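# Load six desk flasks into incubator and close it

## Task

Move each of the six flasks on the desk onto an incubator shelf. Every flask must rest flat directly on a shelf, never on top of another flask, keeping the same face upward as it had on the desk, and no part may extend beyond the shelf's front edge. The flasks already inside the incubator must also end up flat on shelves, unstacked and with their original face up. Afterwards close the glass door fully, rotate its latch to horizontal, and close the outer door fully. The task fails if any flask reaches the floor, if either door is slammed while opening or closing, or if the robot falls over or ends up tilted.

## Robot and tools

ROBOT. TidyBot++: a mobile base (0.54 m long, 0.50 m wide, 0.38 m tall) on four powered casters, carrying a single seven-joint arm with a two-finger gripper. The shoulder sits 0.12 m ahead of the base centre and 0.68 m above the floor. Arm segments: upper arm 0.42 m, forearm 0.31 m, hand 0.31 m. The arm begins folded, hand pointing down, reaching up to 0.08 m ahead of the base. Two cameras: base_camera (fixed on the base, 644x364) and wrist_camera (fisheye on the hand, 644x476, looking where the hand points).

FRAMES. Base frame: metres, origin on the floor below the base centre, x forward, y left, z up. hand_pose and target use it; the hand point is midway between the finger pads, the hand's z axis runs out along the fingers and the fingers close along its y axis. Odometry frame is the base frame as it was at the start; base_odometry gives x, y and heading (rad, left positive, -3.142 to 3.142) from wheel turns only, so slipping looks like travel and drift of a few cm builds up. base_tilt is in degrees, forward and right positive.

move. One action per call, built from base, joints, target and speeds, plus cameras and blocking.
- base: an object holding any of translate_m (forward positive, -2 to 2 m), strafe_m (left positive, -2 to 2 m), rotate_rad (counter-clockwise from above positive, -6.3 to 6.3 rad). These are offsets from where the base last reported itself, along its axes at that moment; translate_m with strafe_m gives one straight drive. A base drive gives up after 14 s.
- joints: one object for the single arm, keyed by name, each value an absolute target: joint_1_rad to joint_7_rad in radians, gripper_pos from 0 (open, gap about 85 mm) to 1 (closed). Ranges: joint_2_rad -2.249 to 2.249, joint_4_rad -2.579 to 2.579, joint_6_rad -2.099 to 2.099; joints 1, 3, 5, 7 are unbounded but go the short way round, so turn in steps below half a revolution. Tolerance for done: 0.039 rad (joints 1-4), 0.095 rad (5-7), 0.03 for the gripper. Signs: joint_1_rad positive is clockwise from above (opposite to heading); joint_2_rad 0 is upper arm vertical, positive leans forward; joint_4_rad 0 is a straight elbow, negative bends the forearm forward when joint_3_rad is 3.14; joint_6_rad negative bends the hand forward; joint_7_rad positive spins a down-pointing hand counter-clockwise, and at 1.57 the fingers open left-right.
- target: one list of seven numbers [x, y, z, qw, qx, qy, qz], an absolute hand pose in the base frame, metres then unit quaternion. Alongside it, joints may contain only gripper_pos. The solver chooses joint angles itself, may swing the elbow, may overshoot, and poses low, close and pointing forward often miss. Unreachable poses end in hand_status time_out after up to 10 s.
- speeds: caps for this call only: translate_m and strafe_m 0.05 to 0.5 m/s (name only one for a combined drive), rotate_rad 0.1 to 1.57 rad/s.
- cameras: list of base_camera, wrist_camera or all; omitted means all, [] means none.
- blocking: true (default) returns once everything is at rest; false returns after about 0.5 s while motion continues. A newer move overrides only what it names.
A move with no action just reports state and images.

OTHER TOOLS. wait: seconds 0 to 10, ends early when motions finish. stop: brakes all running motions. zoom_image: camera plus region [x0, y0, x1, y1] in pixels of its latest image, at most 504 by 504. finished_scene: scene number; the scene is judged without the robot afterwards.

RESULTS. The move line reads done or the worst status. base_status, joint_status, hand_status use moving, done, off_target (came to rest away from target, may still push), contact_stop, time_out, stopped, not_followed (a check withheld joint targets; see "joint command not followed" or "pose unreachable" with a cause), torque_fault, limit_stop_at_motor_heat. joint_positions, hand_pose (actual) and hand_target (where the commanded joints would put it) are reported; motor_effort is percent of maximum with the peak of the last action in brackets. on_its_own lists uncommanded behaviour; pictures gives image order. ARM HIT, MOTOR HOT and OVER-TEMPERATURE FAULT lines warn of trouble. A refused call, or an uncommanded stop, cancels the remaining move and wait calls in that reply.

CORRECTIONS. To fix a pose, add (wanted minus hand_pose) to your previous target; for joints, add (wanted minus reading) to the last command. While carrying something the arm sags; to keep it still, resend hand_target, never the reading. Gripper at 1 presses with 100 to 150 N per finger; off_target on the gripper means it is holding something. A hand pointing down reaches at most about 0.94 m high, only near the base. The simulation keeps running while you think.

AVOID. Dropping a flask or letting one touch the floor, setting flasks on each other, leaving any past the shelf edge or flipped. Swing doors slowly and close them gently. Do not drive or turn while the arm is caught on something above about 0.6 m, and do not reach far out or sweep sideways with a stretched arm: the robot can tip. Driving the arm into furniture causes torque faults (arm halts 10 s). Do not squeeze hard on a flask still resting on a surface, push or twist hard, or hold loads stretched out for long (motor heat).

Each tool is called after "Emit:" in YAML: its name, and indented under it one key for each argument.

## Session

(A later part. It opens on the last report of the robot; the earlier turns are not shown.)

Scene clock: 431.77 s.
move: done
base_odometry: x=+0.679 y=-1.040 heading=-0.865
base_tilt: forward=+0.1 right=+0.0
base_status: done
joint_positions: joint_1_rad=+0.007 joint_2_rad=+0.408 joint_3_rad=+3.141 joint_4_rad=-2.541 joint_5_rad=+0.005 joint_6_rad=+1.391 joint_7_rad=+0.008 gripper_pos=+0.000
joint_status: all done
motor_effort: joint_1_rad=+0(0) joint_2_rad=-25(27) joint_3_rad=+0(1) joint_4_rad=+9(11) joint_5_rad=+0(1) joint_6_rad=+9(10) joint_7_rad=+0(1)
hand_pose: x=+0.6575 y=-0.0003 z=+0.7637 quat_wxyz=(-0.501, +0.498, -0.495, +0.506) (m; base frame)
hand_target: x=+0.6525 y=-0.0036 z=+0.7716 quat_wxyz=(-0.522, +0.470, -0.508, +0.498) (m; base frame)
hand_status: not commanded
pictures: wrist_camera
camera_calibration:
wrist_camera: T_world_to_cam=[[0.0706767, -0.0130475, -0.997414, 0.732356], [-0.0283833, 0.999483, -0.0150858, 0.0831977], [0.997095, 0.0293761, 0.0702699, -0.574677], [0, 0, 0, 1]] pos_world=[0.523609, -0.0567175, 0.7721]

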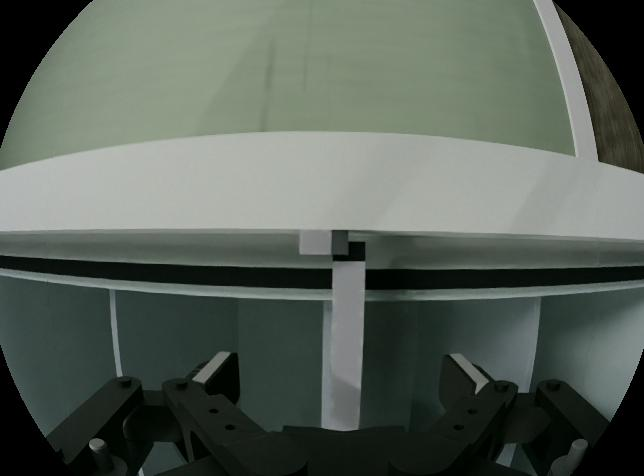

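Emit:
move:
  base: {"translate_m": 0.045}
  speeds: {"translate_m": 0.08}
  cameras: ["wrist_camera"]

Emit:
zoom_image:
  camera: "wrist_camera"
  region: [200, 200, 480, 440]

Scene clock: 439.70 s.
move: done
base_odometry: x=+0.708 y=-1.075 heading=-0.865
base_tilt: forward=+0.1 right=+0.0
base_status: done
joint_positions: joint_1_rad=+0.007 joint_2_rad=+0.409 joint_3_rad=+3.141 joint_4_rad=-2.544 joint_5_rad=+0.005 joint_6_rad=+1.391 joint_7_rad=+0.008 gripper_pos=+0.000
joint_status: not commanded
motor_effort: joint_1_rad=+0(1) joint_2_rad=-24(27) joint_3_rad=+0(1) joint_4_rad=+9(10) joint_5_rad=+0(1) joint_6_rad=+8(9) joint_7_rad=+0(2)
hand_pose: x=+0.6565 y=-0.0003 z=+0.7619 quat_wxyz=(-0.500, +0.500, -0.496, +0.505) (m; base frame)
hand_target: x=+0.6525 y=-0.0036 z=+0.7716 quat_wxyz=(-0.522, +0.470, -0.508, +0.498) (m; base frame)
hand_status: not commanded
pictures: wrist_camera
camera_calibration:
wrist_camera: T_world_to_cam=[[0.066279, -0.012972, -0.997717, 0.73365], [-0.0284526, 0.999484, -0.0148852, 0.0830324], [0.997395, 0.0293742, 0.0658758, -0.570387], [0, 0, 0, 1]] pos_world=[0.522638, -0.056718, 0.770786]

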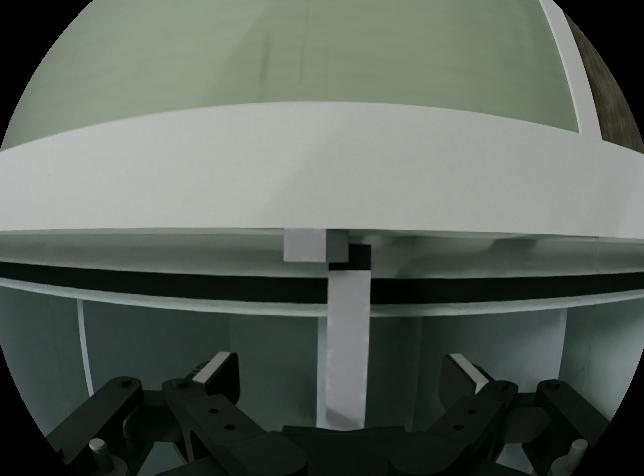

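Scaled by 1.800.

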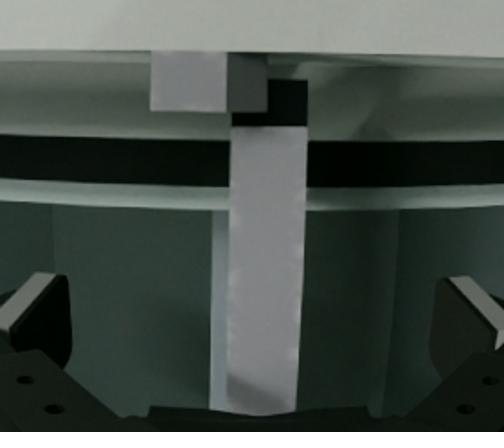

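Emit:
move:
  base: {"translate_m": 0.018}
  speeds: {"translate_m": 0.06}
  cameras: []

Emit:
move:
  joints: {"gripper_pos": 0.6}
  cameras: ["wrist_camera"]

Scene clock: 446.33 s.
move: done
base_odometry: x=+0.720 y=-1.088 heading=-0.865
base_tilt: forward=+0.1 right=+0.0
base_status: done
joint_positions: joint_1_rad=+0.007 joint_2_rad=+0.409 joint_3_rad=+3.141 joint_4_rad=-2.545 joint_5_rad=+0.005 joint_6_rad=+1.391 joint_7_rad=+0.008 gripper_pos=+0.000
joint_status: not commanded
motor_effort: joint_1_rad=+0(1) joint_2_rad=-25(27) joint_3_rad=-1(1) joint_4_rad=+8(10) joint_5_rad=+0(1) joint_6_rad=+9(9) joint_7_rad=+1(2)
hand_pose: x=+0.6563 y=-0.0003 z=+0.7614 quat_wxyz=(-0.500, +0.500, -0.496, +0.504) (m; base frame)
hand_target: x=+0.6525 y=-0.0036 z=+0.7716 quat_wxyz=(-0.522, +0.470, -0.508, +0.498) (m; base frame)
hand_status: not commanded
pictures: none
No camera images: "cameras" was empty.

Scene clock: 447.20 s.
move: done
base_odometry: x=+0.720 y=-1.088 heading=-0.865
base_tilt: forward=+0.1 right=+0.0
base_status: not commanded
joint_positions: joint_1_rad=+0.007 joint_2_rad=+0.401 joint_3_rad=+3.141 joint_4_rad=-2.554 joint_5_rad=+0.005 joint_6_rad=+1.405 joint_7_rad=+0.007 gripper_pos=+0.600
joint_status: all done
motor_effort: joint_1_rad=+0(1) joint_2_rad=-23(26) joint_3_rad=+0(1) joint_4_rad=+10(13) joint_5_rad=+0(1) joint_6_rad=+7(10) joint_7_rad=+1(2)
hand_pose: x=+0.6529 y=-0.0003 z=+0.7668 quat_wxyz=(-0.503, +0.496, -0.493, +0.507) (m; base frame)
hand_target: x=+0.6525 y=-0.0036 z=+0.7716 quat_wxyz=(-0.522, +0.470, -0.508, +0.498) (m; base frame)
hand_status: not commanded
pictures: wrist_camera
camera_calibration:
wrist_camera: T_world_to_cam=[[0.0783589, -0.0127274, -0.996844, 0.730195], [-0.0282839, 0.999488, -0.0149845, 0.082967], [0.996524, 0.0293688, 0.0779588, -0.57583], [0, 0, 0, 1]] pos_world=[0.518958, -0.0567196, 0.774025]

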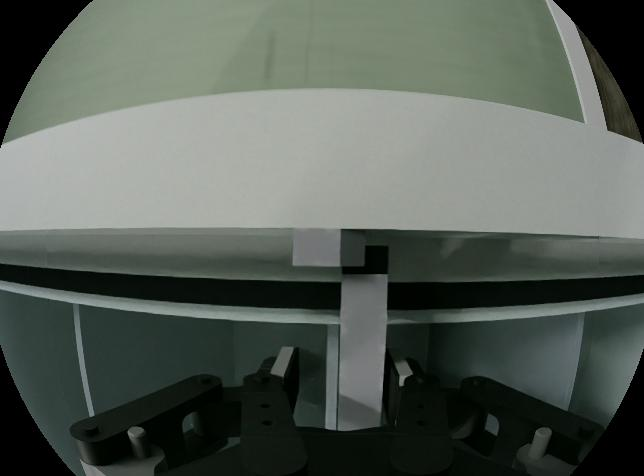

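Emit:
move:
  joints: {"gripper_pos": 0.3}
  cameras: []

Emit:
move:
  joints: {"joint_2_rad": 0.435, "joint_6_rad": 1.462}
  cameras: ["wrist_camera"]

Scene clock: 452.30 s.
move: done
base_odometry: x=+0.720 y=-1.088 heading=-0.865
base_tilt: forward=+0.1 right=+0.0
base_status: not commanded
joint_positions: joint_1_rad=+0.007 joint_2_rad=+0.405 joint_3_rad=+3.141 joint_4_rad=-2.554 joint_5_rad=+0.005 joint_6_rad=+1.405 joint_7_rad=+0.007 gripper_pos=+0.300
joint_status: all done
motor_effort: joint_1_rad=+0(0) joint_2_rad=-24(26) joint_3_rad=-1(1) joint_4_rad=+8(12) joint_5_rad=-1(1) joint_6_rad=+8(10) joint_7_rad=+0(2)
hand_pose: x=+0.6531 y=-0.0003 z=+0.7647 quat_wxyz=(-0.502, +0.497, -0.494, +0.506) (m; base frame)
hand_target: x=+0.6525 y=-0.0036 z=+0.7716 quat_wxyz=(-0.522, +0.470, -0.508, +0.498) (m; base frame)
hand_status: not commanded
pictures: none
No camera images: "cameras" was empty.

Scene clock: 452.93 s.
move: done
base_odometry: x=+0.720 y=-1.088 heading=-0.865
base_tilt: forward=+0.1 right=+0.0
base_status: not commanded
joint_positions: joint_1_rad=+0.007 joint_2_rad=+0.427 joint_3_rad=+3.141 joint_4_rad=-2.554 joint_5_rad=+0.005 joint_6_rad=+1.426 joint_7_rad=+0.007 gripper_pos=+0.300
joint_status: all done
motor_effort: joint_1_rad=+0(1) joint_2_rad=-23(25) joint_3_rad=+0(1) joint_4_rad=+9(10) joint_5_rad=+0(0) joint_6_rad=+7(9) joint_7_rad=+1(1)
hand_pose: x=+0.6547 y=-0.0003 z=+0.7595 quat_wxyz=(-0.502, +0.498, -0.494, +0.506) (m; base frame)
hand_target: x=+0.6545 y=-0.0036 z=+0.7656 quat_wxyz=(-0.522, +0.470, -0.508, +0.498) (m; base frame)
hand_status: not commanded
pictures: wrist_camera
camera_calibration:
wrist_camera: T_world_to_cam=[[0.0732611, -0.0124723, -0.997235, 0.726533], [-0.0283748, 0.999491, -0.0145851, 0.082661], [0.996909, 0.0293649, 0.0728699, -0.573345], [0, 0, 0, 1]] pos_world=[0.520692, -0.0567212, 0.767509]

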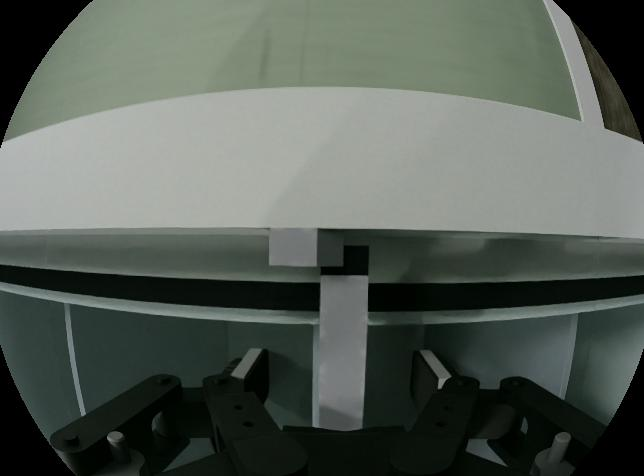

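Emit:
move:
  joints: {"gripper_pos": 0.7}
  cameras: ["wrist_camera"]

Scene clock: 457.10 s.
move: done
base_odometry: x=+0.720 y=-1.088 heading=-0.865
base_tilt: forward=+0.1 right=+0.0
base_status: not commanded
joint_positions: joint_1_rad=+0.007 joint_2_rad=+0.424 joint_3_rad=+3.141 joint_4_rad=-2.561 joint_5_rad=+0.005 joint_6_rad=+1.435 joint_7_rad=+0.007 gripper_pos=+0.700
joint_status: all done
motor_effort: joint_1_rad=+0(1) joint_2_rad=-22(24) joint_3_rad=-1(1) joint_4_rad=+11(16) joint_5_rad=+0(1) joint_6_rad=+6(8) joint_7_rad=+1(2)
hand_pose: x=+0.6523 y=-0.0003 z=+0.7614 quat_wxyz=(-0.503, +0.496, -0.493, +0.507) (m; base frame)
hand_target: x=+0.6545 y=-0.0036 z=+0.7656 quat_wxyz=(-0.522, +0.470, -0.508, +0.498) (m; base frame)
hand_status: not commanded
pictures: wrist_camera
camera_calibration:
wrist_camera: T_world_to_cam=[[0.0781486, -0.0123342, -0.996865, 0.725107], [-0.0283089, 0.999493, -0.014586, 0.0825801], [0.99654, 0.02936, 0.0777598, -0.574676], [0, 0, 0, 1]] pos_world=[0.518359, -0.0567221, 0.768725]

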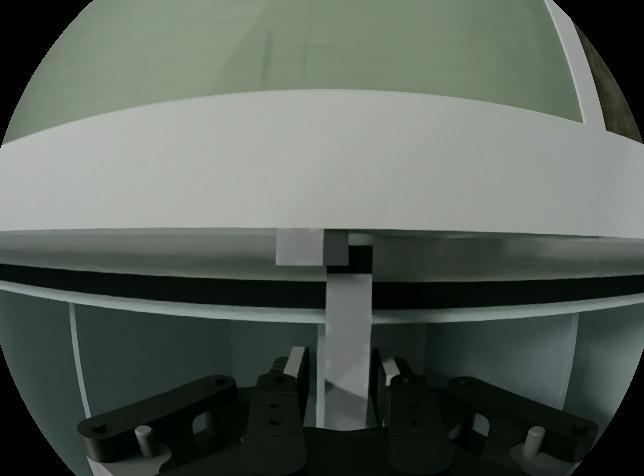

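Emit:
move:
  base: {"translate_m": -0.008}
  joints: {"joint_2_rad": 0.452, "joint_6_rad": 1.479}
  cameras: []

Emit:
move:
  joints: {"gripper_pos": 0.86}
  cameras: ["wrist_camera"]

Scene clock: 461.23 s.
move: done
base_odometry: x=+0.715 y=-1.082 heading=-0.865
base_tilt: forward=+0.1 right=+0.0
base_status: done
joint_positions: joint_1_rad=+0.007 joint_2_rad=+0.445 joint_3_rad=+3.141 joint_4_rad=-2.556 joint_5_rad=+0.005 joint_6_rad=+1.441 joint_7_rad=+0.007 gripper_pos=+0.700
joint_status: all done
motor_effort: joint_1_rad=+0(1) joint_2_rad=-25(26) joint_3_rad=+0(1) joint_4_rad=+8(11) joint_5_rad=+0(1) joint_6_rad=+8(9) joint_7_rad=+0(1)
hand_pose: x=+0.6556 y=-0.0003 z=+0.7540 quat_wxyz=(-0.501, +0.499, -0.496, +0.505) (m; base frame)
hand_target: x=+0.6556 y=-0.0036 z=+0.7617 quat_wxyz=(-0.522, +0.470, -0.508, +0.498) (m; base frame)
hand_status: not commanded
pictures: none
No camera images: "cameras" was empty.

Scene clock: 461.83 s.
move: done
base_odometry: x=+0.715 y=-1.082 heading=-0.865
base_tilt: forward=+0.1 right=+0.0
base_status: not commanded
joint_positions: joint_1_rad=+0.007 joint_2_rad=+0.441 joint_3_rad=+3.141 joint_4_rad=-2.556 joint_5_rad=+0.005 joint_6_rad=+1.453 joint_7_rad=+0.007 gripper_pos=+0.841
joint_status: all done
motor_effort: joint_1_rad=+0(0) joint_2_rad=-24(26) joint_3_rad=-1(1) joint_4_rad=+9(12) joint_5_rad=+0(0) joint_6_rad=+7(10) joint_7_rad=+1(1)
hand_pose: x=+0.6551 y=-0.0003 z=+0.7595 quat_wxyz=(-0.505, +0.495, -0.492, +0.509) (m; base frame)
hand_target: x=+0.6556 y=-0.0036 z=+0.7617 quat_wxyz=(-0.522, +0.470, -0.508, +0.498) (m; base frame)
hand_status: not commanded
pictures: wrist_camera
camera_calibration:
wrist_camera: T_world_to_cam=[[0.0840341, -0.0119677, -0.996391, 0.718718], [-0.0282462, 0.999497, -0.0143872, 0.0824326], [0.996062, 0.0293533, 0.0836539, -0.581377], [0, 0, 0, 1]] pos_world=[0.52102, -0.0567245, 0.765944]

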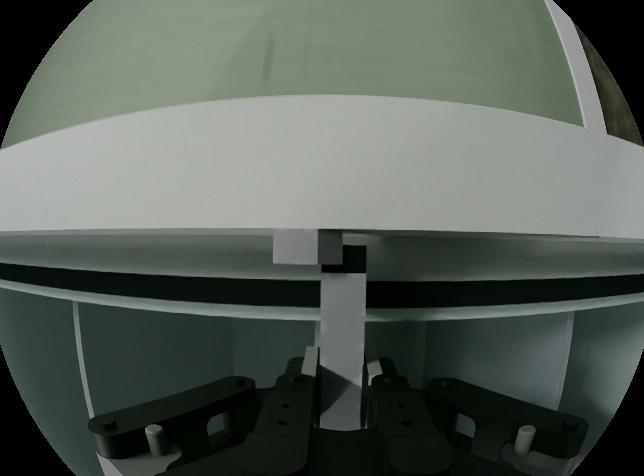

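Emit:
move:
  joints: {"joint_7_rad": -0.3}
  cameras: ["wrist_camera"]

Scene clock: 465.27 s.
move: done
base_odometry: x=+0.715 y=-1.082 heading=-0.865
base_tilt: forward=+0.1 right=+0.0
base_status: not commanded
joint_positions: joint_1_rad=+0.007 joint_2_rad=+0.443 joint_3_rad=+3.141 joint_4_rad=-2.556 joint_5_rad=+0.005 joint_6_rad=+1.453 joint_7_rad=-0.246 gripper_pos=+0.841
joint_status: all done
motor_effort: joint_1_rad=+1(1) joint_2_rad=-25(26) joint_3_rad=+0(1) joint_4_rad=+8(10) joint_5_rad=-2(2) joint_6_rad=+9(10) joint_7_rad=+0(1)
hand_pose: x=+0.6552 y=-0.0002 z=+0.7584 quat_wxyz=(-0.564, +0.429, -0.551, +0.440) (m; base frame)
hand_target: x=+0.6556 y=-0.0036 z=+0.7617 quat_wxyz=(-0.578, +0.406, -0.561, +0.432) (m; base frame)
hand_status: not commanded
pictures: wrist_camera
camera_calibration:
wrist_camera: T_world_to_cam=[[0.0814382, 0.238366, -0.967755, 0.697677], [-0.034701, 0.971069, 0.236263, -0.103594], [0.996074, 0.0143412, 0.0873536, -0.584332], [0, 0, 0, 1]] pos_world=[0.521626, -0.0573257, 0.750699]

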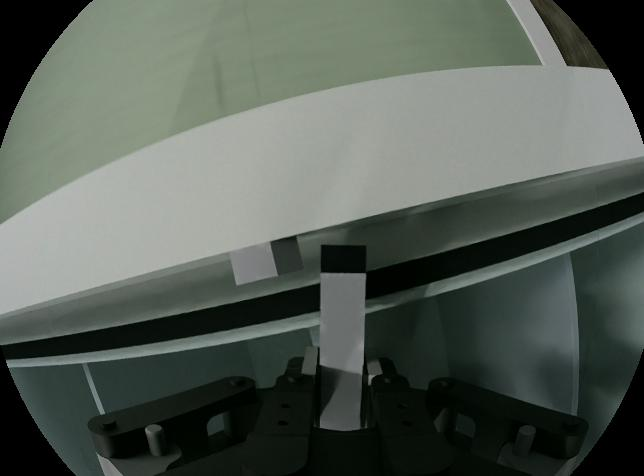

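Emit:
move:
  joints: {"joint_7_rad": -0.95}
  cameras: ["wrist_camera"]

Emit:
move:
  joints: {"joint_7_rad": -1.6}
  cameras: ["wrist_camera"]

Scene clock: 469.87 s.
move: done
base_odometry: x=+0.715 y=-1.082 heading=-0.865
base_tilt: forward=+0.1 right=+0.0
base_status: not commanded
joint_positions: joint_1_rad=+0.004 joint_2_rad=+0.448 joint_3_rad=+3.141 joint_4_rad=-2.556 joint_5_rad=+0.005 joint_6_rad=+1.453 joint_7_rad=-0.882 gripper_pos=+0.841
joint_status: all done
motor_effort: joint_1_rad=+3(3) joint_2_rad=-27(27) joint_3_rad=+2(3) joint_4_rad=+11(11) joint_5_rad=-4(4) joint_6_rad=+12(12) joint_7_rad=+1(2)
hand_pose: x=+0.6556 y=+0.0013 z=+0.7558 quat_wxyz=(-0.672, +0.237, -0.659, +0.241) (m; base frame)
hand_target: x=+0.6556 y=-0.0036 z=+0.7617 quat_wxyz=(-0.686, +0.205, -0.661, +0.225) (m; base frame)
hand_status: not commanded
pictures: wrist_camera
camera_calibration:
wrist_camera: T_world_to_cam=[[0.0684495, 0.767599, -0.637265, 0.452769], [-0.0460757, 0.640514, 0.766563, -0.497278], [0.99659, -0.0231084, 0.0792105, -0.578568], [0, 0, 0, 1]] pos_world=[0.522691, -0.0424008, 0.715557]

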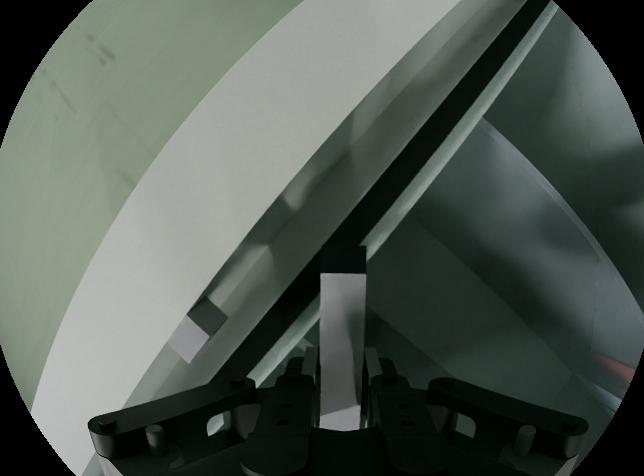

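Scene clock: 471.23 s.
move: done
base_odometry: x=+0.715 y=-1.082 heading=-0.865
base_tilt: forward=+0.1 right=+0.0
base_status: not commanded
joint_positions: joint_1_rad=-0.001 joint_2_rad=+0.450 joint_3_rad=+3.140 joint_4_rad=-2.556 joint_5_rad=+0.005 joint_6_rad=+1.453 joint_7_rad=-1.534 gripper_pos=+0.841
joint_status: all done
motor_effort: joint_1_rad=+4(4) joint_2_rad=-27(28) joint_3_rad=+3(3) joint_4_rad=+10(11) joint_5_rad=-5(5) joint_6_rad=+11(12) joint_7_rad=+0(1)
hand_pose: x=+0.6557 y=+0.0043 z=+0.7547 quat_wxyz=(-0.713, +0.015, -0.701, +0.010) (m; base frame)
hand_target: x=+0.6556 y=-0.0036 z=+0.7617 quat_wxyz=(-0.722, -0.016, -0.692, -0.006) (m; base frame)
hand_status: not commanded
pictures: wrist_camera
camera_calibration:
wrist_camera: T_world_to_cam=[[0.0505871, 0.997928, -0.0397657, 0.00967884], [-0.0478663, 0.0421935, 0.997962, -0.669311], [0.997572, -0.0485806, 0.0499016, -0.556985], [0, 0, 0, 1]] pos_world=[0.523106, -0.00847686, 0.696127]

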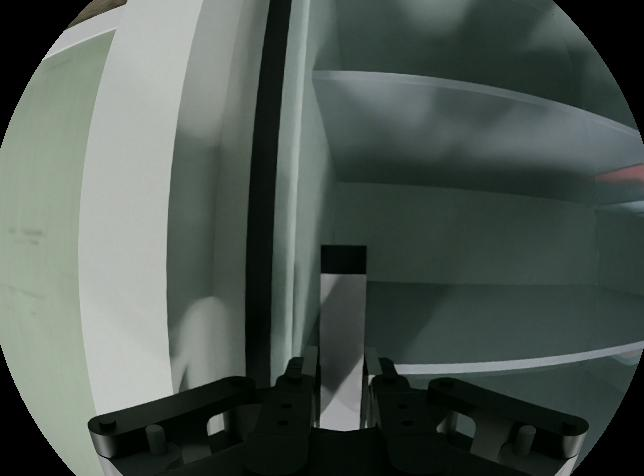

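Emit:
move:
  base: {"translate_m": -0.0274, "strafe_m": 0.0352, "rotate_rad": -0.05}
  speeds: {"translate_m": 0.08, "rotate_rad": 0.1}

Scene clock: 485.47 s.
move: done
base_odometry: x=+0.724 y=-1.038 heading=-0.915
base_tilt: forward=+0.1 right=+0.0
base_status: done
joint_positions: joint_1_rad=+0.000 joint_2_rad=+0.450 joint_3_rad=+3.141 joint_4_rad=-2.556 joint_5_rad=+0.001 joint_6_rad=+1.453 joint_7_rad=-1.535 gripper_pos=+0.841
joint_status: not commanded
motor_effort: joint_1_rad=+1(5) joint_2_rad=-25(27) joint_3_rad=+0(4) joint_4_rad=+8(11) joint_5_rad=-2(6) joint_6_rad=+9(11) joint_7_rad=+1(1)
hand_pose: x=+0.6557 y=+0.0020 z=+0.7545 quat_wxyz=(-0.713, +0.013, -0.701, +0.012) (m; base frame)
hand_target: x=+0.6556 y=-0.0036 z=+0.7617 quat_wxyz=(-0.722, -0.016, -0.692, -0.006) (m; base frame)
hand_status: not commanded
pictures: base_camera, wrist_camera
camera_calibration:
wrist_camera: T_world_to_cam=[[0.0564479, 0.997623, -0.0395129, 0.0078508], [-0.0470289, 0.0421889, 0.998002, -0.66952], [0.997297, -0.0544769, 0.0492986, -0.556402], [0, 0, 0, 1]] pos_world=[0.522969, -0.00989685, 0.695923]

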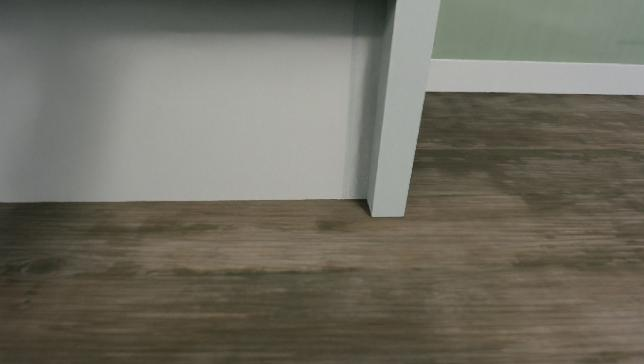

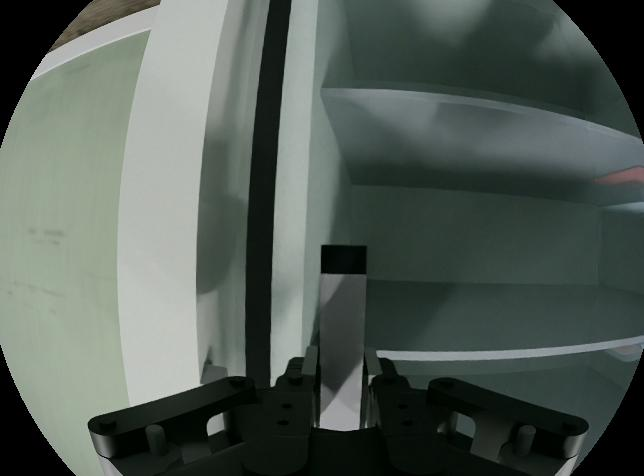

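Emit:
move:
  base: {"translate_m": -0.053, "strafe_m": 0.0717, "rotate_rad": -0.1}
  speeds: {"translate_m": 0.09, "rotate_rad": 0.1}
  cameras: ["wrist_camera"]

Emit:
move:
  base: {"translate_m": -0.053, "strafe_m": 0.0717, "rotate_rad": -0.1}
  speeds: {"translate_m": 0.09, "rotate_rad": 0.1}
  cameras: ["wrist_camera"]

Scene clock: 490.87 s.
move: done
base_odometry: x=+0.748 y=-0.952 heading=-1.016
base_tilt: forward=+0.1 right=+0.0
base_status: done
joint_positions: joint_1_rad=+0.002 joint_2_rad=+0.450 joint_3_rad=+3.143 joint_4_rad=-2.557 joint_5_rad=+0.000 joint_6_rad=+1.454 joint_7_rad=-1.535 gripper_pos=+0.841
joint_status: not commanded
motor_effort: joint_1_rad=-1(5) joint_2_rad=-25(27) joint_3_rad=-2(4) joint_4_rad=+9(11) joint_5_rad=+0(6) joint_6_rad=+9(11) joint_7_rad=+1(1)
hand_pose: x=+0.6556 y=+0.0000 z=+0.7545 quat_wxyz=(-0.713, +0.012, -0.701, +0.014) (m; base frame)
hand_target: x=+0.6556 y=-0.0036 z=+0.7617 quat_wxyz=(-0.722, -0.016, -0.692, -0.006) (m; base frame)
hand_status: not commanded
pictures: wrist_camera
camera_calibration:
wrist_camera: T_world_to_cam=[[0.0603739, 0.997364, -0.0402382, 0.00781486], [-0.0467357, 0.043092, 0.997977, -0.669593], [0.997081, -0.0583713, 0.0492142, -0.556233], [0, 0, 0, 1]] pos_world=[0.522843, -0.0114082, 0.695927]

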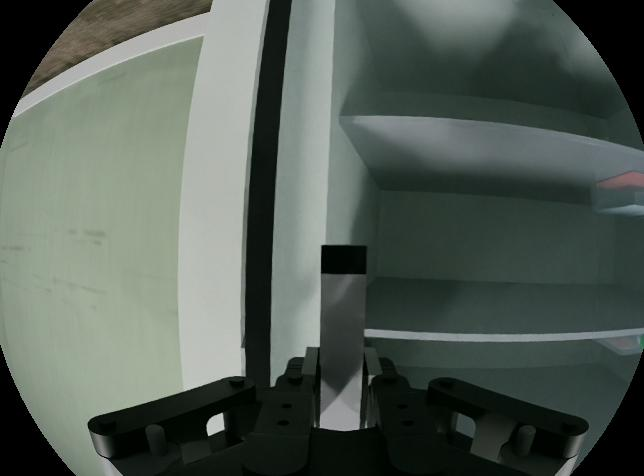

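Scene clock: 492.43 s.
move: done
base_odometry: x=+0.782 y=-0.869 heading=-1.116
base_tilt: forward=+0.1 right=+0.0
base_status: done
joint_positions: joint_1_rad=+0.004 joint_2_rad=+0.450 joint_3_rad=+3.144 joint_4_rad=-2.557 joint_5_rad=+0.000 joint_6_rad=+1.454 joint_7_rad=-1.535 gripper_pos=+0.841
joint_status: not commanded
motor_effort: joint_1_rad=-2(5) joint_2_rad=-25(27) joint_3_rad=-2(5) joint_4_rad=+9(11) joint_5_rad=+1(5) joint_6_rad=+9(11) joint_7_rad=+1(2)
hand_pose: x=+0.6555 y=-0.0019 z=+0.7544 quat_wxyz=(-0.713, +0.011, -0.701, +0.015) (m; base frame)
hand_target: x=+0.6556 y=-0.0036 z=+0.7617 quat_wxyz=(-0.722, -0.016, -0.692, -0.006) (m; base frame)
hand_status: not commanded
pictures: wrist_camera
camera_calibration:
wrist_camera: T_world_to_cam=[[0.0643876, 0.997097, -0.0406501, 0.00741618], [-0.0465433, 0.0436909, 0.99796, -0.669621], [0.996839, -0.0623643, 0.0492214, -0.556119], [0, 0, 0, 1]] pos_world=[0.522717, -0.0128203, 0.69593]

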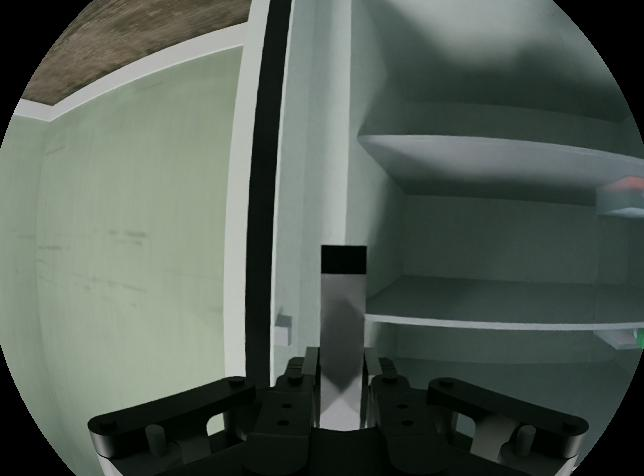

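Emit:
move:
  base: {"translate_m": -0.0985, "strafe_m": 0.145, "rotate_rad": -0.2}
  speeds: {"translate_m": 0.1, "rotate_rad": 0.11}
  cameras: ["wrist_camera"]

Emit:
move:
  base: {"translate_m": -0.0985, "strafe_m": 0.145, "rotate_rad": -0.2}
  speeds: {"translate_m": 0.1, "rotate_rad": 0.11}

Scene clock: 514.60 s.
move: done
base_odometry: x=+0.869 y=-0.717 heading=-1.316
base_tilt: forward=+0.1 right=+0.0
base_status: done
joint_positions: joint_1_rad=+0.004 joint_2_rad=+0.450 joint_3_rad=+3.143 joint_4_rad=-2.557 joint_5_rad=-0.001 joint_6_rad=+1.454 joint_7_rad=-1.535 gripper_pos=+0.841
joint_status: not commanded
motor_effort: joint_1_rad=+0(5) joint_2_rad=-25(27) joint_3_rad=+0(5) joint_4_rad=+8(10) joint_5_rad=-1(5) joint_6_rad=+9(11) joint_7_rad=+1(1)
hand_pose: x=+0.6555 y=-0.0018 z=+0.7545 quat_wxyz=(-0.713, +0.011, -0.701, +0.015) (m; base frame)
hand_target: x=+0.6556 y=-0.0036 z=+0.7617 quat_wxyz=(-0.722, -0.016, -0.692, -0.006) (m; base frame)
hand_status: not commanded
pictures: wrist_camera
camera_calibration:
wrist_camera: T_world_to_cam=[[0.0644718, 0.997112, -0.0401404, 0.00681952], [-0.046664, 0.0431925, 0.997976, -0.669581], [0.996828, -0.0624682, 0.049314, -0.556166], [0, 0, 0, 1]] pos_world=[0.522716, -0.0126216, 0.695927]

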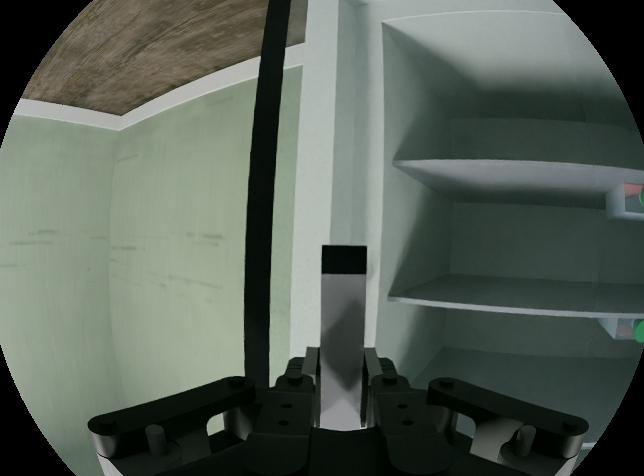

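Scene clock: 516.90 s.
move: done
base_odometry: x=+0.984 y=-0.585 heading=-1.516
base_tilt: forward=+0.1 right=+0.0
base_status: done
joint_positions: joint_1_rad=+0.001 joint_2_rad=+0.451 joint_3_rad=+3.142 joint_4_rad=-2.556 joint_5_rad=-0.002 joint_6_rad=+1.454 joint_7_rad=-1.535 gripper_pos=+0.841
joint_status: not commanded
motor_effort: joint_1_rad=+1(5) joint_2_rad=-25(27) joint_3_rad=+0(5) joint_4_rad=+7(11) joint_5_rad=-1(6) joint_6_rad=+8(11) joint_7_rad=+1(2)
hand_pose: x=+0.6558 y=-0.0003 z=+0.7545 quat_wxyz=(-0.713, +0.011, -0.701, +0.014) (m; base frame)
hand_target: x=+0.6556 y=-0.0036 z=+0.7617 quat_wxyz=(-0.722, -0.016, -0.692, -0.006) (m; base frame)
hand_status: not commanded
pictures: base_camera, wrist_camera
camera_calibration:
wrist_camera: T_world_to_cam=[[0.0621423, 0.997296, -0.0392243, 0.00617979], [-0.0470972, 0.0421866, 0.997999, -0.669415], [0.996955, -0.0601706, 0.0495915, -0.556637], [0, 0, 0, 1]] pos_world=[0.523031, -0.0114159, 0.695922]

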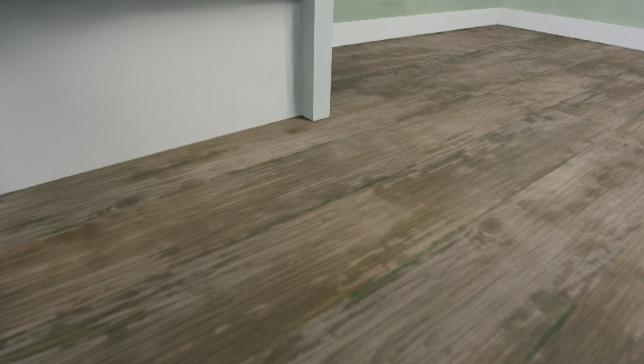

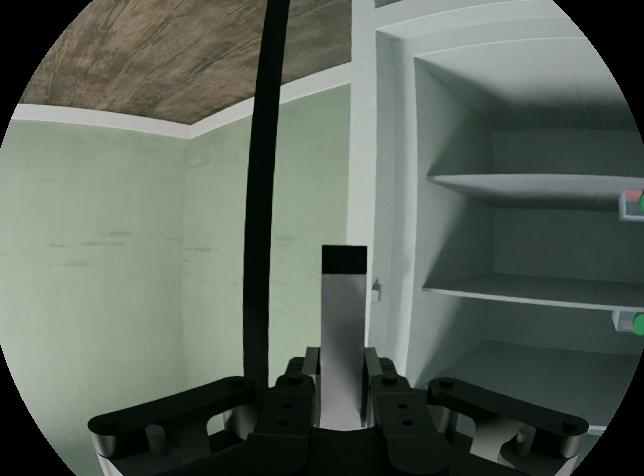

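Emit:
move:
  joints: {"gripper_pos": 0.4}
  cameras: ["wrist_camera"]

Emit:
move:
  base: {"translate_m": -0.1}
  speeds: {"translate_m": 0.1}
  cameras: ["wrist_camera"]

Scene clock: 545.13 s.
move: done
base_odometry: x=+0.984 y=-0.585 heading=-1.516
base_tilt: forward=+0.1 right=+0.0
base_status: not commanded
joint_positions: joint_1_rad=+0.001 joint_2_rad=+0.451 joint_3_rad=+3.142 joint_4_rad=-2.556 joint_5_rad=-0.002 joint_6_rad=+1.454 joint_7_rad=-1.535 gripper_pos=+0.400
joint_status: all done
motor_effort: joint_1_rad=+0(1) joint_2_rad=-25(26) joint_3_rad=-1(1) joint_4_rad=+7(8) joint_5_rad=+0(2) joint_6_rad=+8(9) joint_7_rad=+0(1)
hand_pose: x=+0.6558 y=-0.0003 z=+0.7544 quat_wxyz=(-0.713, +0.011, -0.701, +0.014) (m; base frame)
hand_target: x=+0.6556 y=-0.0036 z=+0.7617 quat_wxyz=(-0.722, -0.016, -0.692, -0.006) (m; base frame)
hand_status: not commanded
pictures: wrist_camera
camera_calibration:
wrist_camera: T_world_to_cam=[[0.0621388, 0.997296, -0.0392347, 0.00618488], [-0.0469973, 0.0421908, 0.998004, -0.66937], [0.99696, -0.0601708, 0.0494919, -0.556566], [0, 0, 0, 1]] pos_world=[0.523031, -0.0114159, 0.695822]

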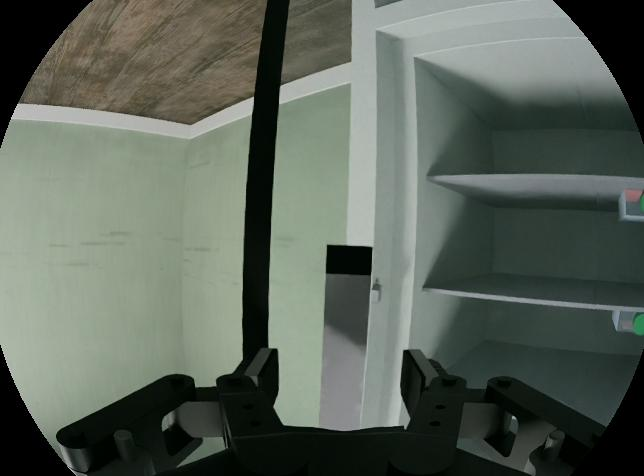

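Scene clock: 546.70 s.
move: done
base_odometry: x=+0.979 y=-0.485 heading=-1.516
base_tilt: forward=+0.1 right=+0.0
base_status: done
joint_positions: joint_1_rad=+0.001 joint_2_rad=+0.452 joint_3_rad=+3.142 joint_4_rad=-2.556 joint_5_rad=-0.002 joint_6_rad=+1.454 joint_7_rad=-1.535 gripper_pos=+0.400
joint_status: not commanded
motor_effort: joint_1_rad=+0(0) joint_2_rad=-26(27) joint_3_rad=+0(1) joint_4_rad=+8(9) joint_5_rad=+0(1) joint_6_rad=+8(9) joint_7_rad=+1(1)
hand_pose: x=+0.6558 y=-0.0003 z=+0.7542 quat_wxyz=(-0.713, +0.011, -0.701, +0.014) (m; base frame)
hand_target: x=+0.6556 y=-0.0036 z=+0.7617 quat_wxyz=(-0.722, -0.016, -0.692, -0.006) (m; base frame)
hand_status: not commanded
pictures: wrist_camera
camera_calibration:
wrist_camera: T_world_to_cam=[[0.0621161, 0.997296, -0.0392632, 0.00620862], [-0.046494, 0.0421878, 0.998027, -0.669449], [0.996985, -0.060168, 0.0489888, -0.55622], [0, 0, 0, 1]] pos_world=[0.523032, -0.0114159, 0.69562]

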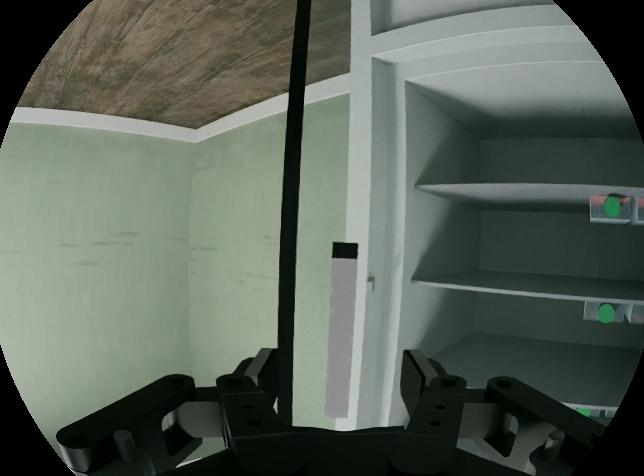

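Emit:
move:
  base: {"translate_m": -0.064, "strafe_m": -0.46}
  speeds: {"strafe_m": 0.25}
  joints: {"gripper_pos": 0.95}
  cameras: ["wrist_camera"]

Emit:
move:
  base: {"rotate_rad": 0.65}
  joints: {"joint_7_rad": 0.0}
  speeds: {"rotate_rad": 0.5}

Scene clock: 559.07 s.
move: done
base_odometry: x=+0.516 y=-0.446 heading=-1.516
base_tilt: forward=+0.1 right=+0.0
base_status: done
joint_positions: joint_1_rad=+0.001 joint_2_rad=+0.452 joint_3_rad=+3.142 joint_4_rad=-2.556 joint_5_rad=-0.002 joint_6_rad=+1.454 joint_7_rad=-1.535 gripper_pos=+0.950
joint_status: all done
motor_effort: joint_1_rad=+0(2) joint_2_rad=-25(26) joint_3_rad=-1(2) joint_4_rad=+8(8) joint_5_rad=+0(1) joint_6_rad=+9(9) joint_7_rad=+1(2)
hand_pose: x=+0.6558 y=-0.0002 z=+0.7542 quat_wxyz=(-0.713, +0.011, -0.701, +0.014) (m; base frame)
hand_target: x=+0.6556 y=-0.0036 z=+0.7617 quat_wxyz=(-0.722, -0.016, -0.692, -0.006) (m; base frame)
hand_status: not commanded
pictures: wrist_camera
camera_calibration:
wrist_camera: T_world_to_cam=[[0.0620165, 0.997302, -0.039268, 0.00626373], [-0.0464982, 0.042188, 0.998027, -0.669446], [0.996991, -0.0600683, 0.0489891, -0.556223], [0, 0, 0, 1]] pos_world=[0.523033, -0.0114156, 0.69562]

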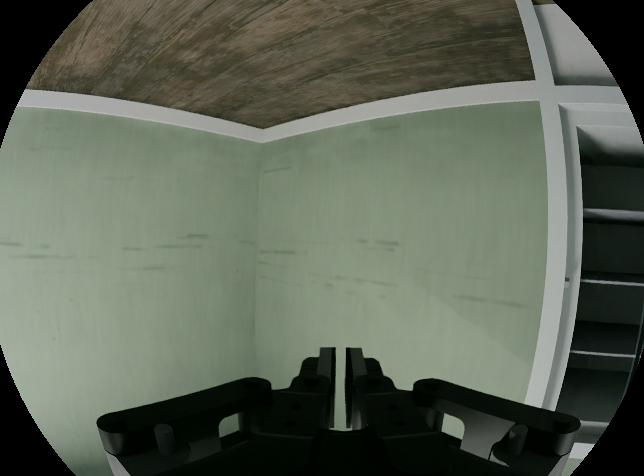

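Scene clock: 561.23 s.
move: done
base_odometry: x=+0.516 y=-0.446 heading=-0.866
base_tilt: forward=+0.1 right=+0.0
base_status: done
joint_positions: joint_1_rad=+0.000 joint_2_rad=+0.452 joint_3_rad=+3.142 joint_4_rad=-2.556 joint_5_rad=-0.002 joint_6_rad=+1.454 joint_7_rad=-0.067 gripper_pos=+0.950
joint_status: all done
motor_effort: joint_1_rad=+0(2) joint_2_rad=-25(26) joint_3_rad=-1(2) joint_4_rad=+8(8) joint_5_rad=+0(1) joint_6_rad=+8(9) joint_7_rad=+1(2)
hand_pose: x=+0.6558 y=+0.0003 z=+0.7542 quat_wxyz=(-0.520, +0.478, -0.513, +0.488) (m; base frame)
hand_target: x=+0.6556 y=-0.0036 z=+0.7617 quat_wxyz=(-0.507, +0.485, -0.494, +0.514) (m; base frame)
hand_status: not commanded
pictures: base_camera, wrist_camera
camera_calibration:
wrist_camera: T_world_to_cam=[[0.0745677, 0.0618191, -0.995298, 0.718752], [-0.0276347, 0.997821, 0.0599055, 0.0253256], [0.996833, 0.0230377, 0.0761136, -0.576506], [0, 0, 0, 1]] pos_world=[0.521784, -0.0564216, 0.757735]

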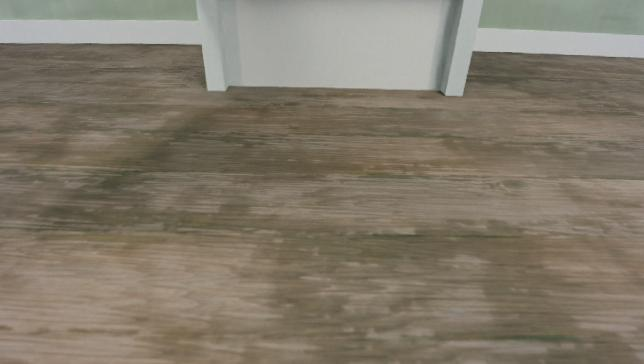

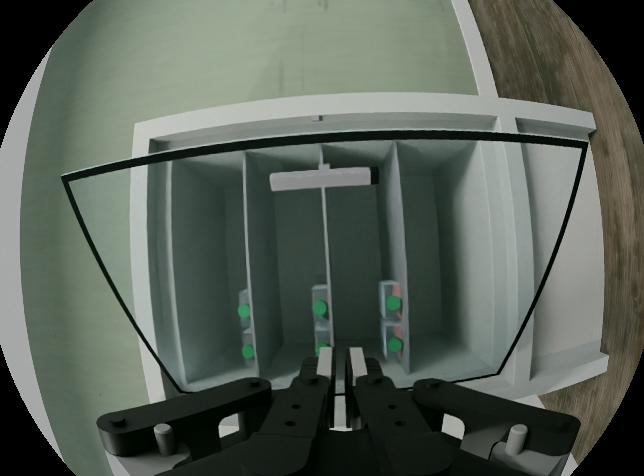

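Emit:
move:
  base: {"strafe_m": -0.24}
  speeds: {"strafe_m": 0.25}
  cameras: []

Emit:
move:
  base: {"translate_m": 0.2}
  speeds: {"translate_m": 0.2}

Scene clock: 576.87 s.
move: done
base_odometry: x=+0.333 y=-0.602 heading=-0.866
base_tilt: forward=+0.1 right=+0.0
base_status: done
joint_positions: joint_1_rad=+0.001 joint_2_rad=+0.452 joint_3_rad=+3.142 joint_4_rad=-2.556 joint_5_rad=-0.002 joint_6_rad=+1.454 joint_7_rad=-0.067 gripper_pos=+0.950
joint_status: not commanded
motor_effort: joint_1_rad=+0(3) joint_2_rad=-25(26) joint_3_rad=+0(2) joint_4_rad=+8(8) joint_5_rad=+0(1) joint_6_rad=+8(9) joint_7_rad=+1(1)
hand_pose: x=+0.6558 y=+0.0001 z=+0.7542 quat_wxyz=(-0.520, +0.478, -0.513, +0.488) (m; base frame)
hand_target: x=+0.6556 y=-0.0036 z=+0.7617 quat_wxyz=(-0.507, +0.485, -0.494, +0.514) (m; base frame)
hand_status: not commanded
pictures: none
No camera images: "cameras" was empty.

Scene clock: 578.57 s.
move: done
base_odometry: x=+0.463 y=-0.754 heading=-0.866
base_tilt: forward=+0.1 right=+0.0
base_status: done
joint_positions: joint_1_rad=+0.001 joint_2_rad=+0.453 joint_3_rad=+3.142 joint_4_rad=-2.555 joint_5_rad=-0.002 joint_6_rad=+1.454 joint_7_rad=-0.067 gripper_pos=+0.950
joint_status: not commanded
motor_effort: joint_1_rad=+0(1) joint_2_rad=-25(28) joint_3_rad=-1(1) joint_4_rad=+8(9) joint_5_rad=+0(1) joint_6_rad=+9(9) joint_7_rad=+1(1)
hand_pose: x=+0.6562 y=+0.0001 z=+0.7534 quat_wxyz=(-0.520, +0.478, -0.513, +0.488) (m; base frame)
hand_target: x=+0.6556 y=-0.0036 z=+0.7617 quat_wxyz=(-0.507, +0.485, -0.494, +0.514) (m; base frame)
hand_status: not commanded
pictures: base_camera, wrist_camera
camera_calibration:
wrist_camera: T_world_to_cam=[[0.0734824, 0.0617725, -0.995382, 0.718754], [-0.0273661, 0.997829, 0.0599041, 0.0253344], [0.996921, 0.0228379, 0.0750133, -0.576088], [0, 0, 0, 1]] pos_world=[0.522192, -0.056522, 0.757132]

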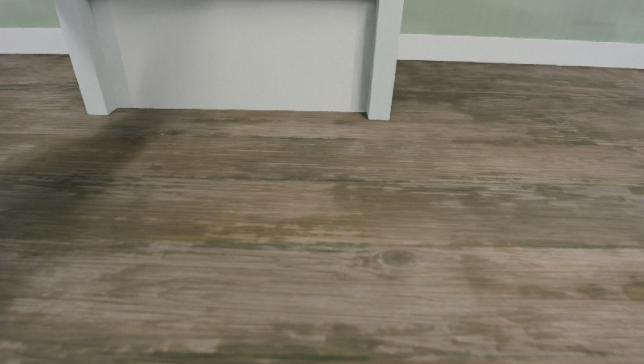

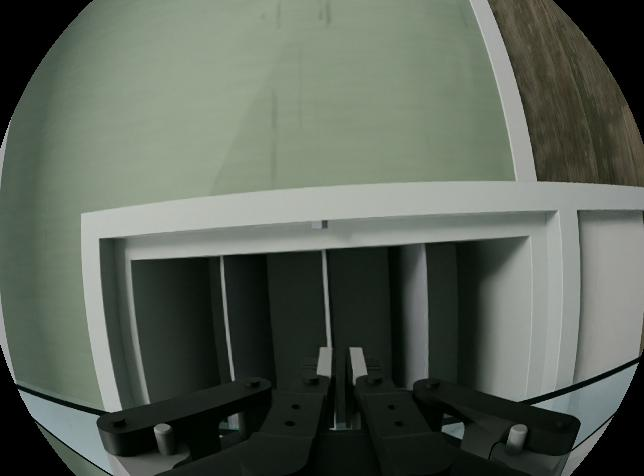

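Emit:
move:
  base: {"translate_m": 0.07}
  speeds: {"translate_m": 0.2}
  cameras: []

Emit:
move:
  base: {"translate_m": -0.02, "strafe_m": 0.06}
  speeds: {"strafe_m": 0.08}

Scene clock: 590.67 s.
move: done
base_odometry: x=+0.508 y=-0.808 heading=-0.866
base_tilt: forward=+0.1 right=+0.0
base_status: done
joint_positions: joint_1_rad=+0.001 joint_2_rad=+0.456 joint_3_rad=+3.142 joint_4_rad=-2.553 joint_5_rad=-0.002 joint_6_rad=+1.454 joint_7_rad=-0.067 gripper_pos=+0.950
joint_status: not commanded
motor_effort: joint_1_rad=+0(1) joint_2_rad=-26(27) joint_3_rad=+0(1) joint_4_rad=+7(9) joint_5_rad=+0(1) joint_6_rad=+9(9) joint_7_rad=+1(2)
hand_pose: x=+0.6572 y=+0.0001 z=+0.7528 quat_wxyz=(-0.520, +0.478, -0.513, +0.488) (m; base frame)
hand_target: x=+0.6556 y=-0.0036 z=+0.7617 quat_wxyz=(-0.507, +0.485, -0.494, +0.514) (m; base frame)
hand_status: not commanded
pictures: none
No camera images: "cameras" was empty.

Scene clock: 592.00 s.
move: done
base_odometry: x=+0.541 y=-0.754 heading=-0.866
base_tilt: forward=+0.1 right=+0.0
base_status: done
joint_positions: joint_1_rad=+0.001 joint_2_rad=+0.456 joint_3_rad=+3.143 joint_4_rad=-2.553 joint_5_rad=-0.005 joint_6_rad=+1.454 joint_7_rad=-0.067 gripper_pos=+0.950
joint_status: not commanded
motor_effort: joint_1_rad=+0(5) joint_2_rad=-25(26) joint_3_rad=-1(4) joint_4_rad=+7(8) joint_5_rad=+0(5) joint_6_rad=+9(9) joint_7_rad=+0(1)
hand_pose: x=+0.6572 y=-0.0013 z=+0.7528 quat_wxyz=(-0.519, +0.477, -0.514, +0.489) (m; base frame)
hand_target: x=+0.6556 y=-0.0036 z=+0.7617 quat_wxyz=(-0.507, +0.485, -0.494, +0.514) (m; base frame)
hand_status: not commanded
pictures: base_camera, wrist_camera
camera_calibration:
wrist_camera: T_world_to_cam=[[0.0735261, 0.0613813, -0.995403, 0.71813], [-0.0234511, 0.997935, 0.0598052, 0.0244354], [0.997018, 0.018946, 0.0748137, -0.576948], [0, 0, 0, 1]] pos_world=[0.522999, -0.0575338, 0.756531]

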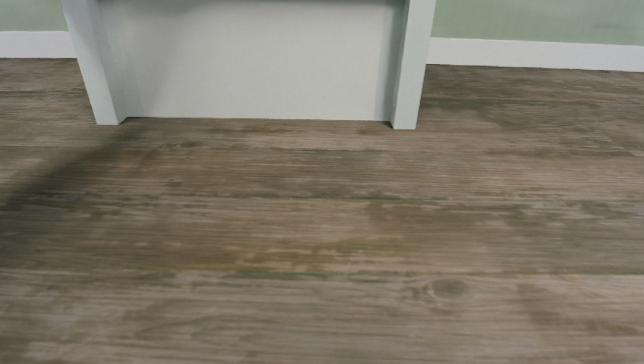

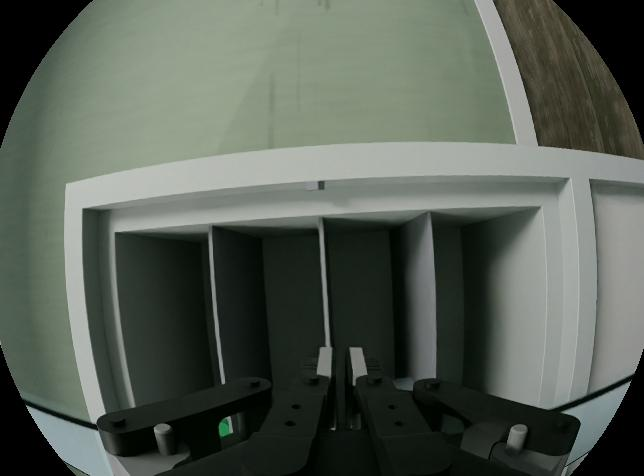

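Emit:
move:
  base: {"translate_m": -0.07, "strafe_m": 0.08}
  speeds: {"strafe_m": 0.08}

Emit:
move:
  base: {"translate_m": -0.068, "strafe_m": 0.095}
  speeds: {"strafe_m": 0.08}

Scene clock: 596.43 s.
move: done
base_odometry: x=+0.557 y=-0.648 heading=-0.866
base_tilt: forward=+0.1 right=+0.0
base_status: done
joint_positions: joint_1_rad=+0.002 joint_2_rad=+0.456 joint_3_rad=+3.143 joint_4_rad=-2.553 joint_5_rad=-0.006 joint_6_rad=+1.454 joint_7_rad=-0.067 gripper_pos=+0.950
joint_status: not commanded
motor_effort: joint_1_rad=+0(5) joint_2_rad=-26(27) joint_3_rad=-1(5) joint_4_rad=+8(9) joint_5_rad=-1(4) joint_6_rad=+8(9) joint_7_rad=+0(2)
hand_pose: x=+0.6572 y=-0.0022 z=+0.7529 quat_wxyz=(-0.518, +0.477, -0.514, +0.489) (m; base frame)
hand_target: x=+0.6556 y=-0.0036 z=+0.7617 quat_wxyz=(-0.507, +0.485, -0.494, +0.514) (m; base frame)
hand_status: not commanded
pictures: base_camera, wrist_camera
camera_calibration:
wrist_camera: T_world_to_cam=[[0.073854, 0.0610356, -0.9954, 0.718081], [-0.0214547, 0.997992, 0.0596027, 0.0241436], [0.997038, 0.0169541, 0.0750152, -0.577124], [0, 0, 0, 1]] pos_world=[0.5229, -0.0581389, 0.756631]

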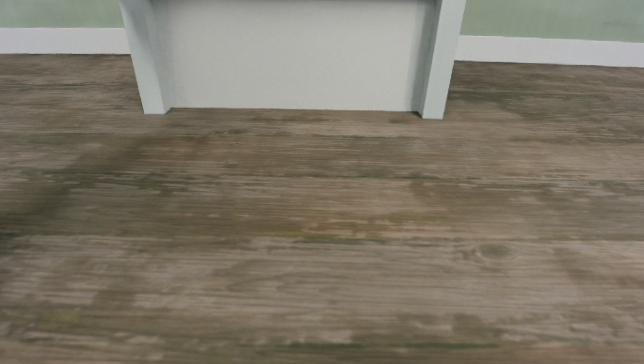

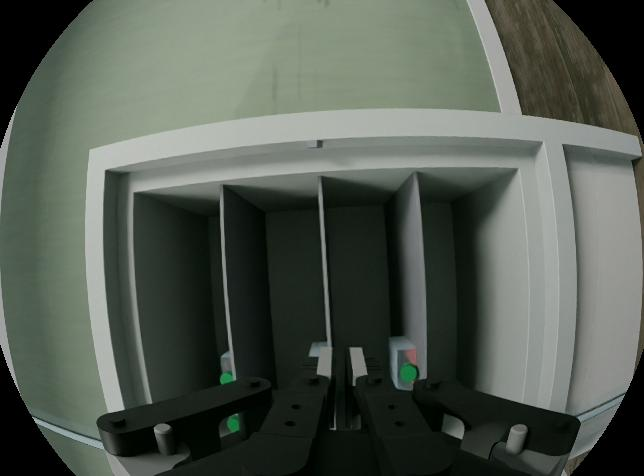

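Scene clock: 598.43 s.
move: done
base_odometry: x=+0.585 y=-0.535 heading=-0.866
base_tilt: forward=+0.1 right=+0.0
base_status: done
joint_positions: joint_1_rad=+0.002 joint_2_rad=+0.456 joint_3_rad=+3.144 joint_4_rad=-2.553 joint_5_rad=-0.006 joint_6_rad=+1.454 joint_7_rad=-0.067 gripper_pos=+0.950
joint_status: not commanded
motor_effort: joint_1_rad=+0(3) joint_2_rad=-26(27) joint_3_rad=-1(3) joint_4_rad=+7(8) joint_5_rad=+0(3) joint_6_rad=+8(9) joint_7_rad=+1(1)
hand_pose: x=+0.6572 y=-0.0028 z=+0.7530 quat_wxyz=(-0.518, +0.476, -0.515, +0.490) (m; base frame)
hand_target: x=+0.6556 y=-0.0036 z=+0.7617 quat_wxyz=(-0.507, +0.485, -0.494, +0.514) (m; base frame)
hand_status: not commanded
pictures: base_camera, wrist_camera
camera_calibration:
wrist_camera: T_world_to_cam=[[0.074036, 0.0608431, -0.995398, 0.718105], [-0.0201568, 0.998025, 0.0595044, 0.023936], [0.997052, 0.0156586, 0.0751161, -0.577186], [0, 0, 0, 1]] pos_world=[0.522801, -0.0585425, 0.756731]

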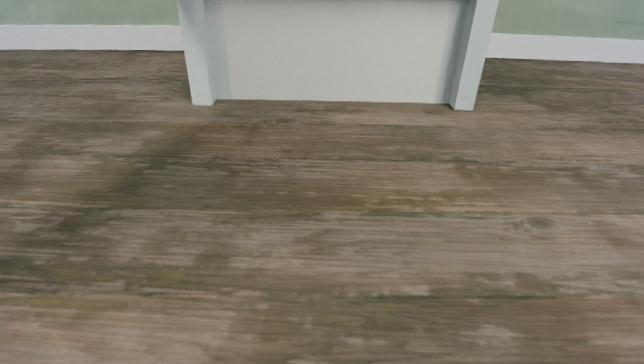

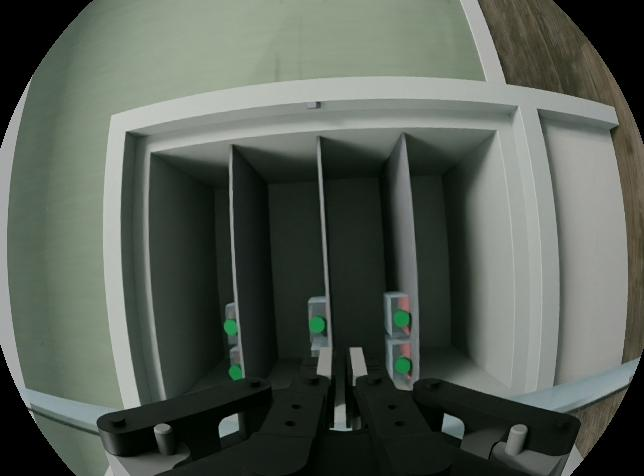

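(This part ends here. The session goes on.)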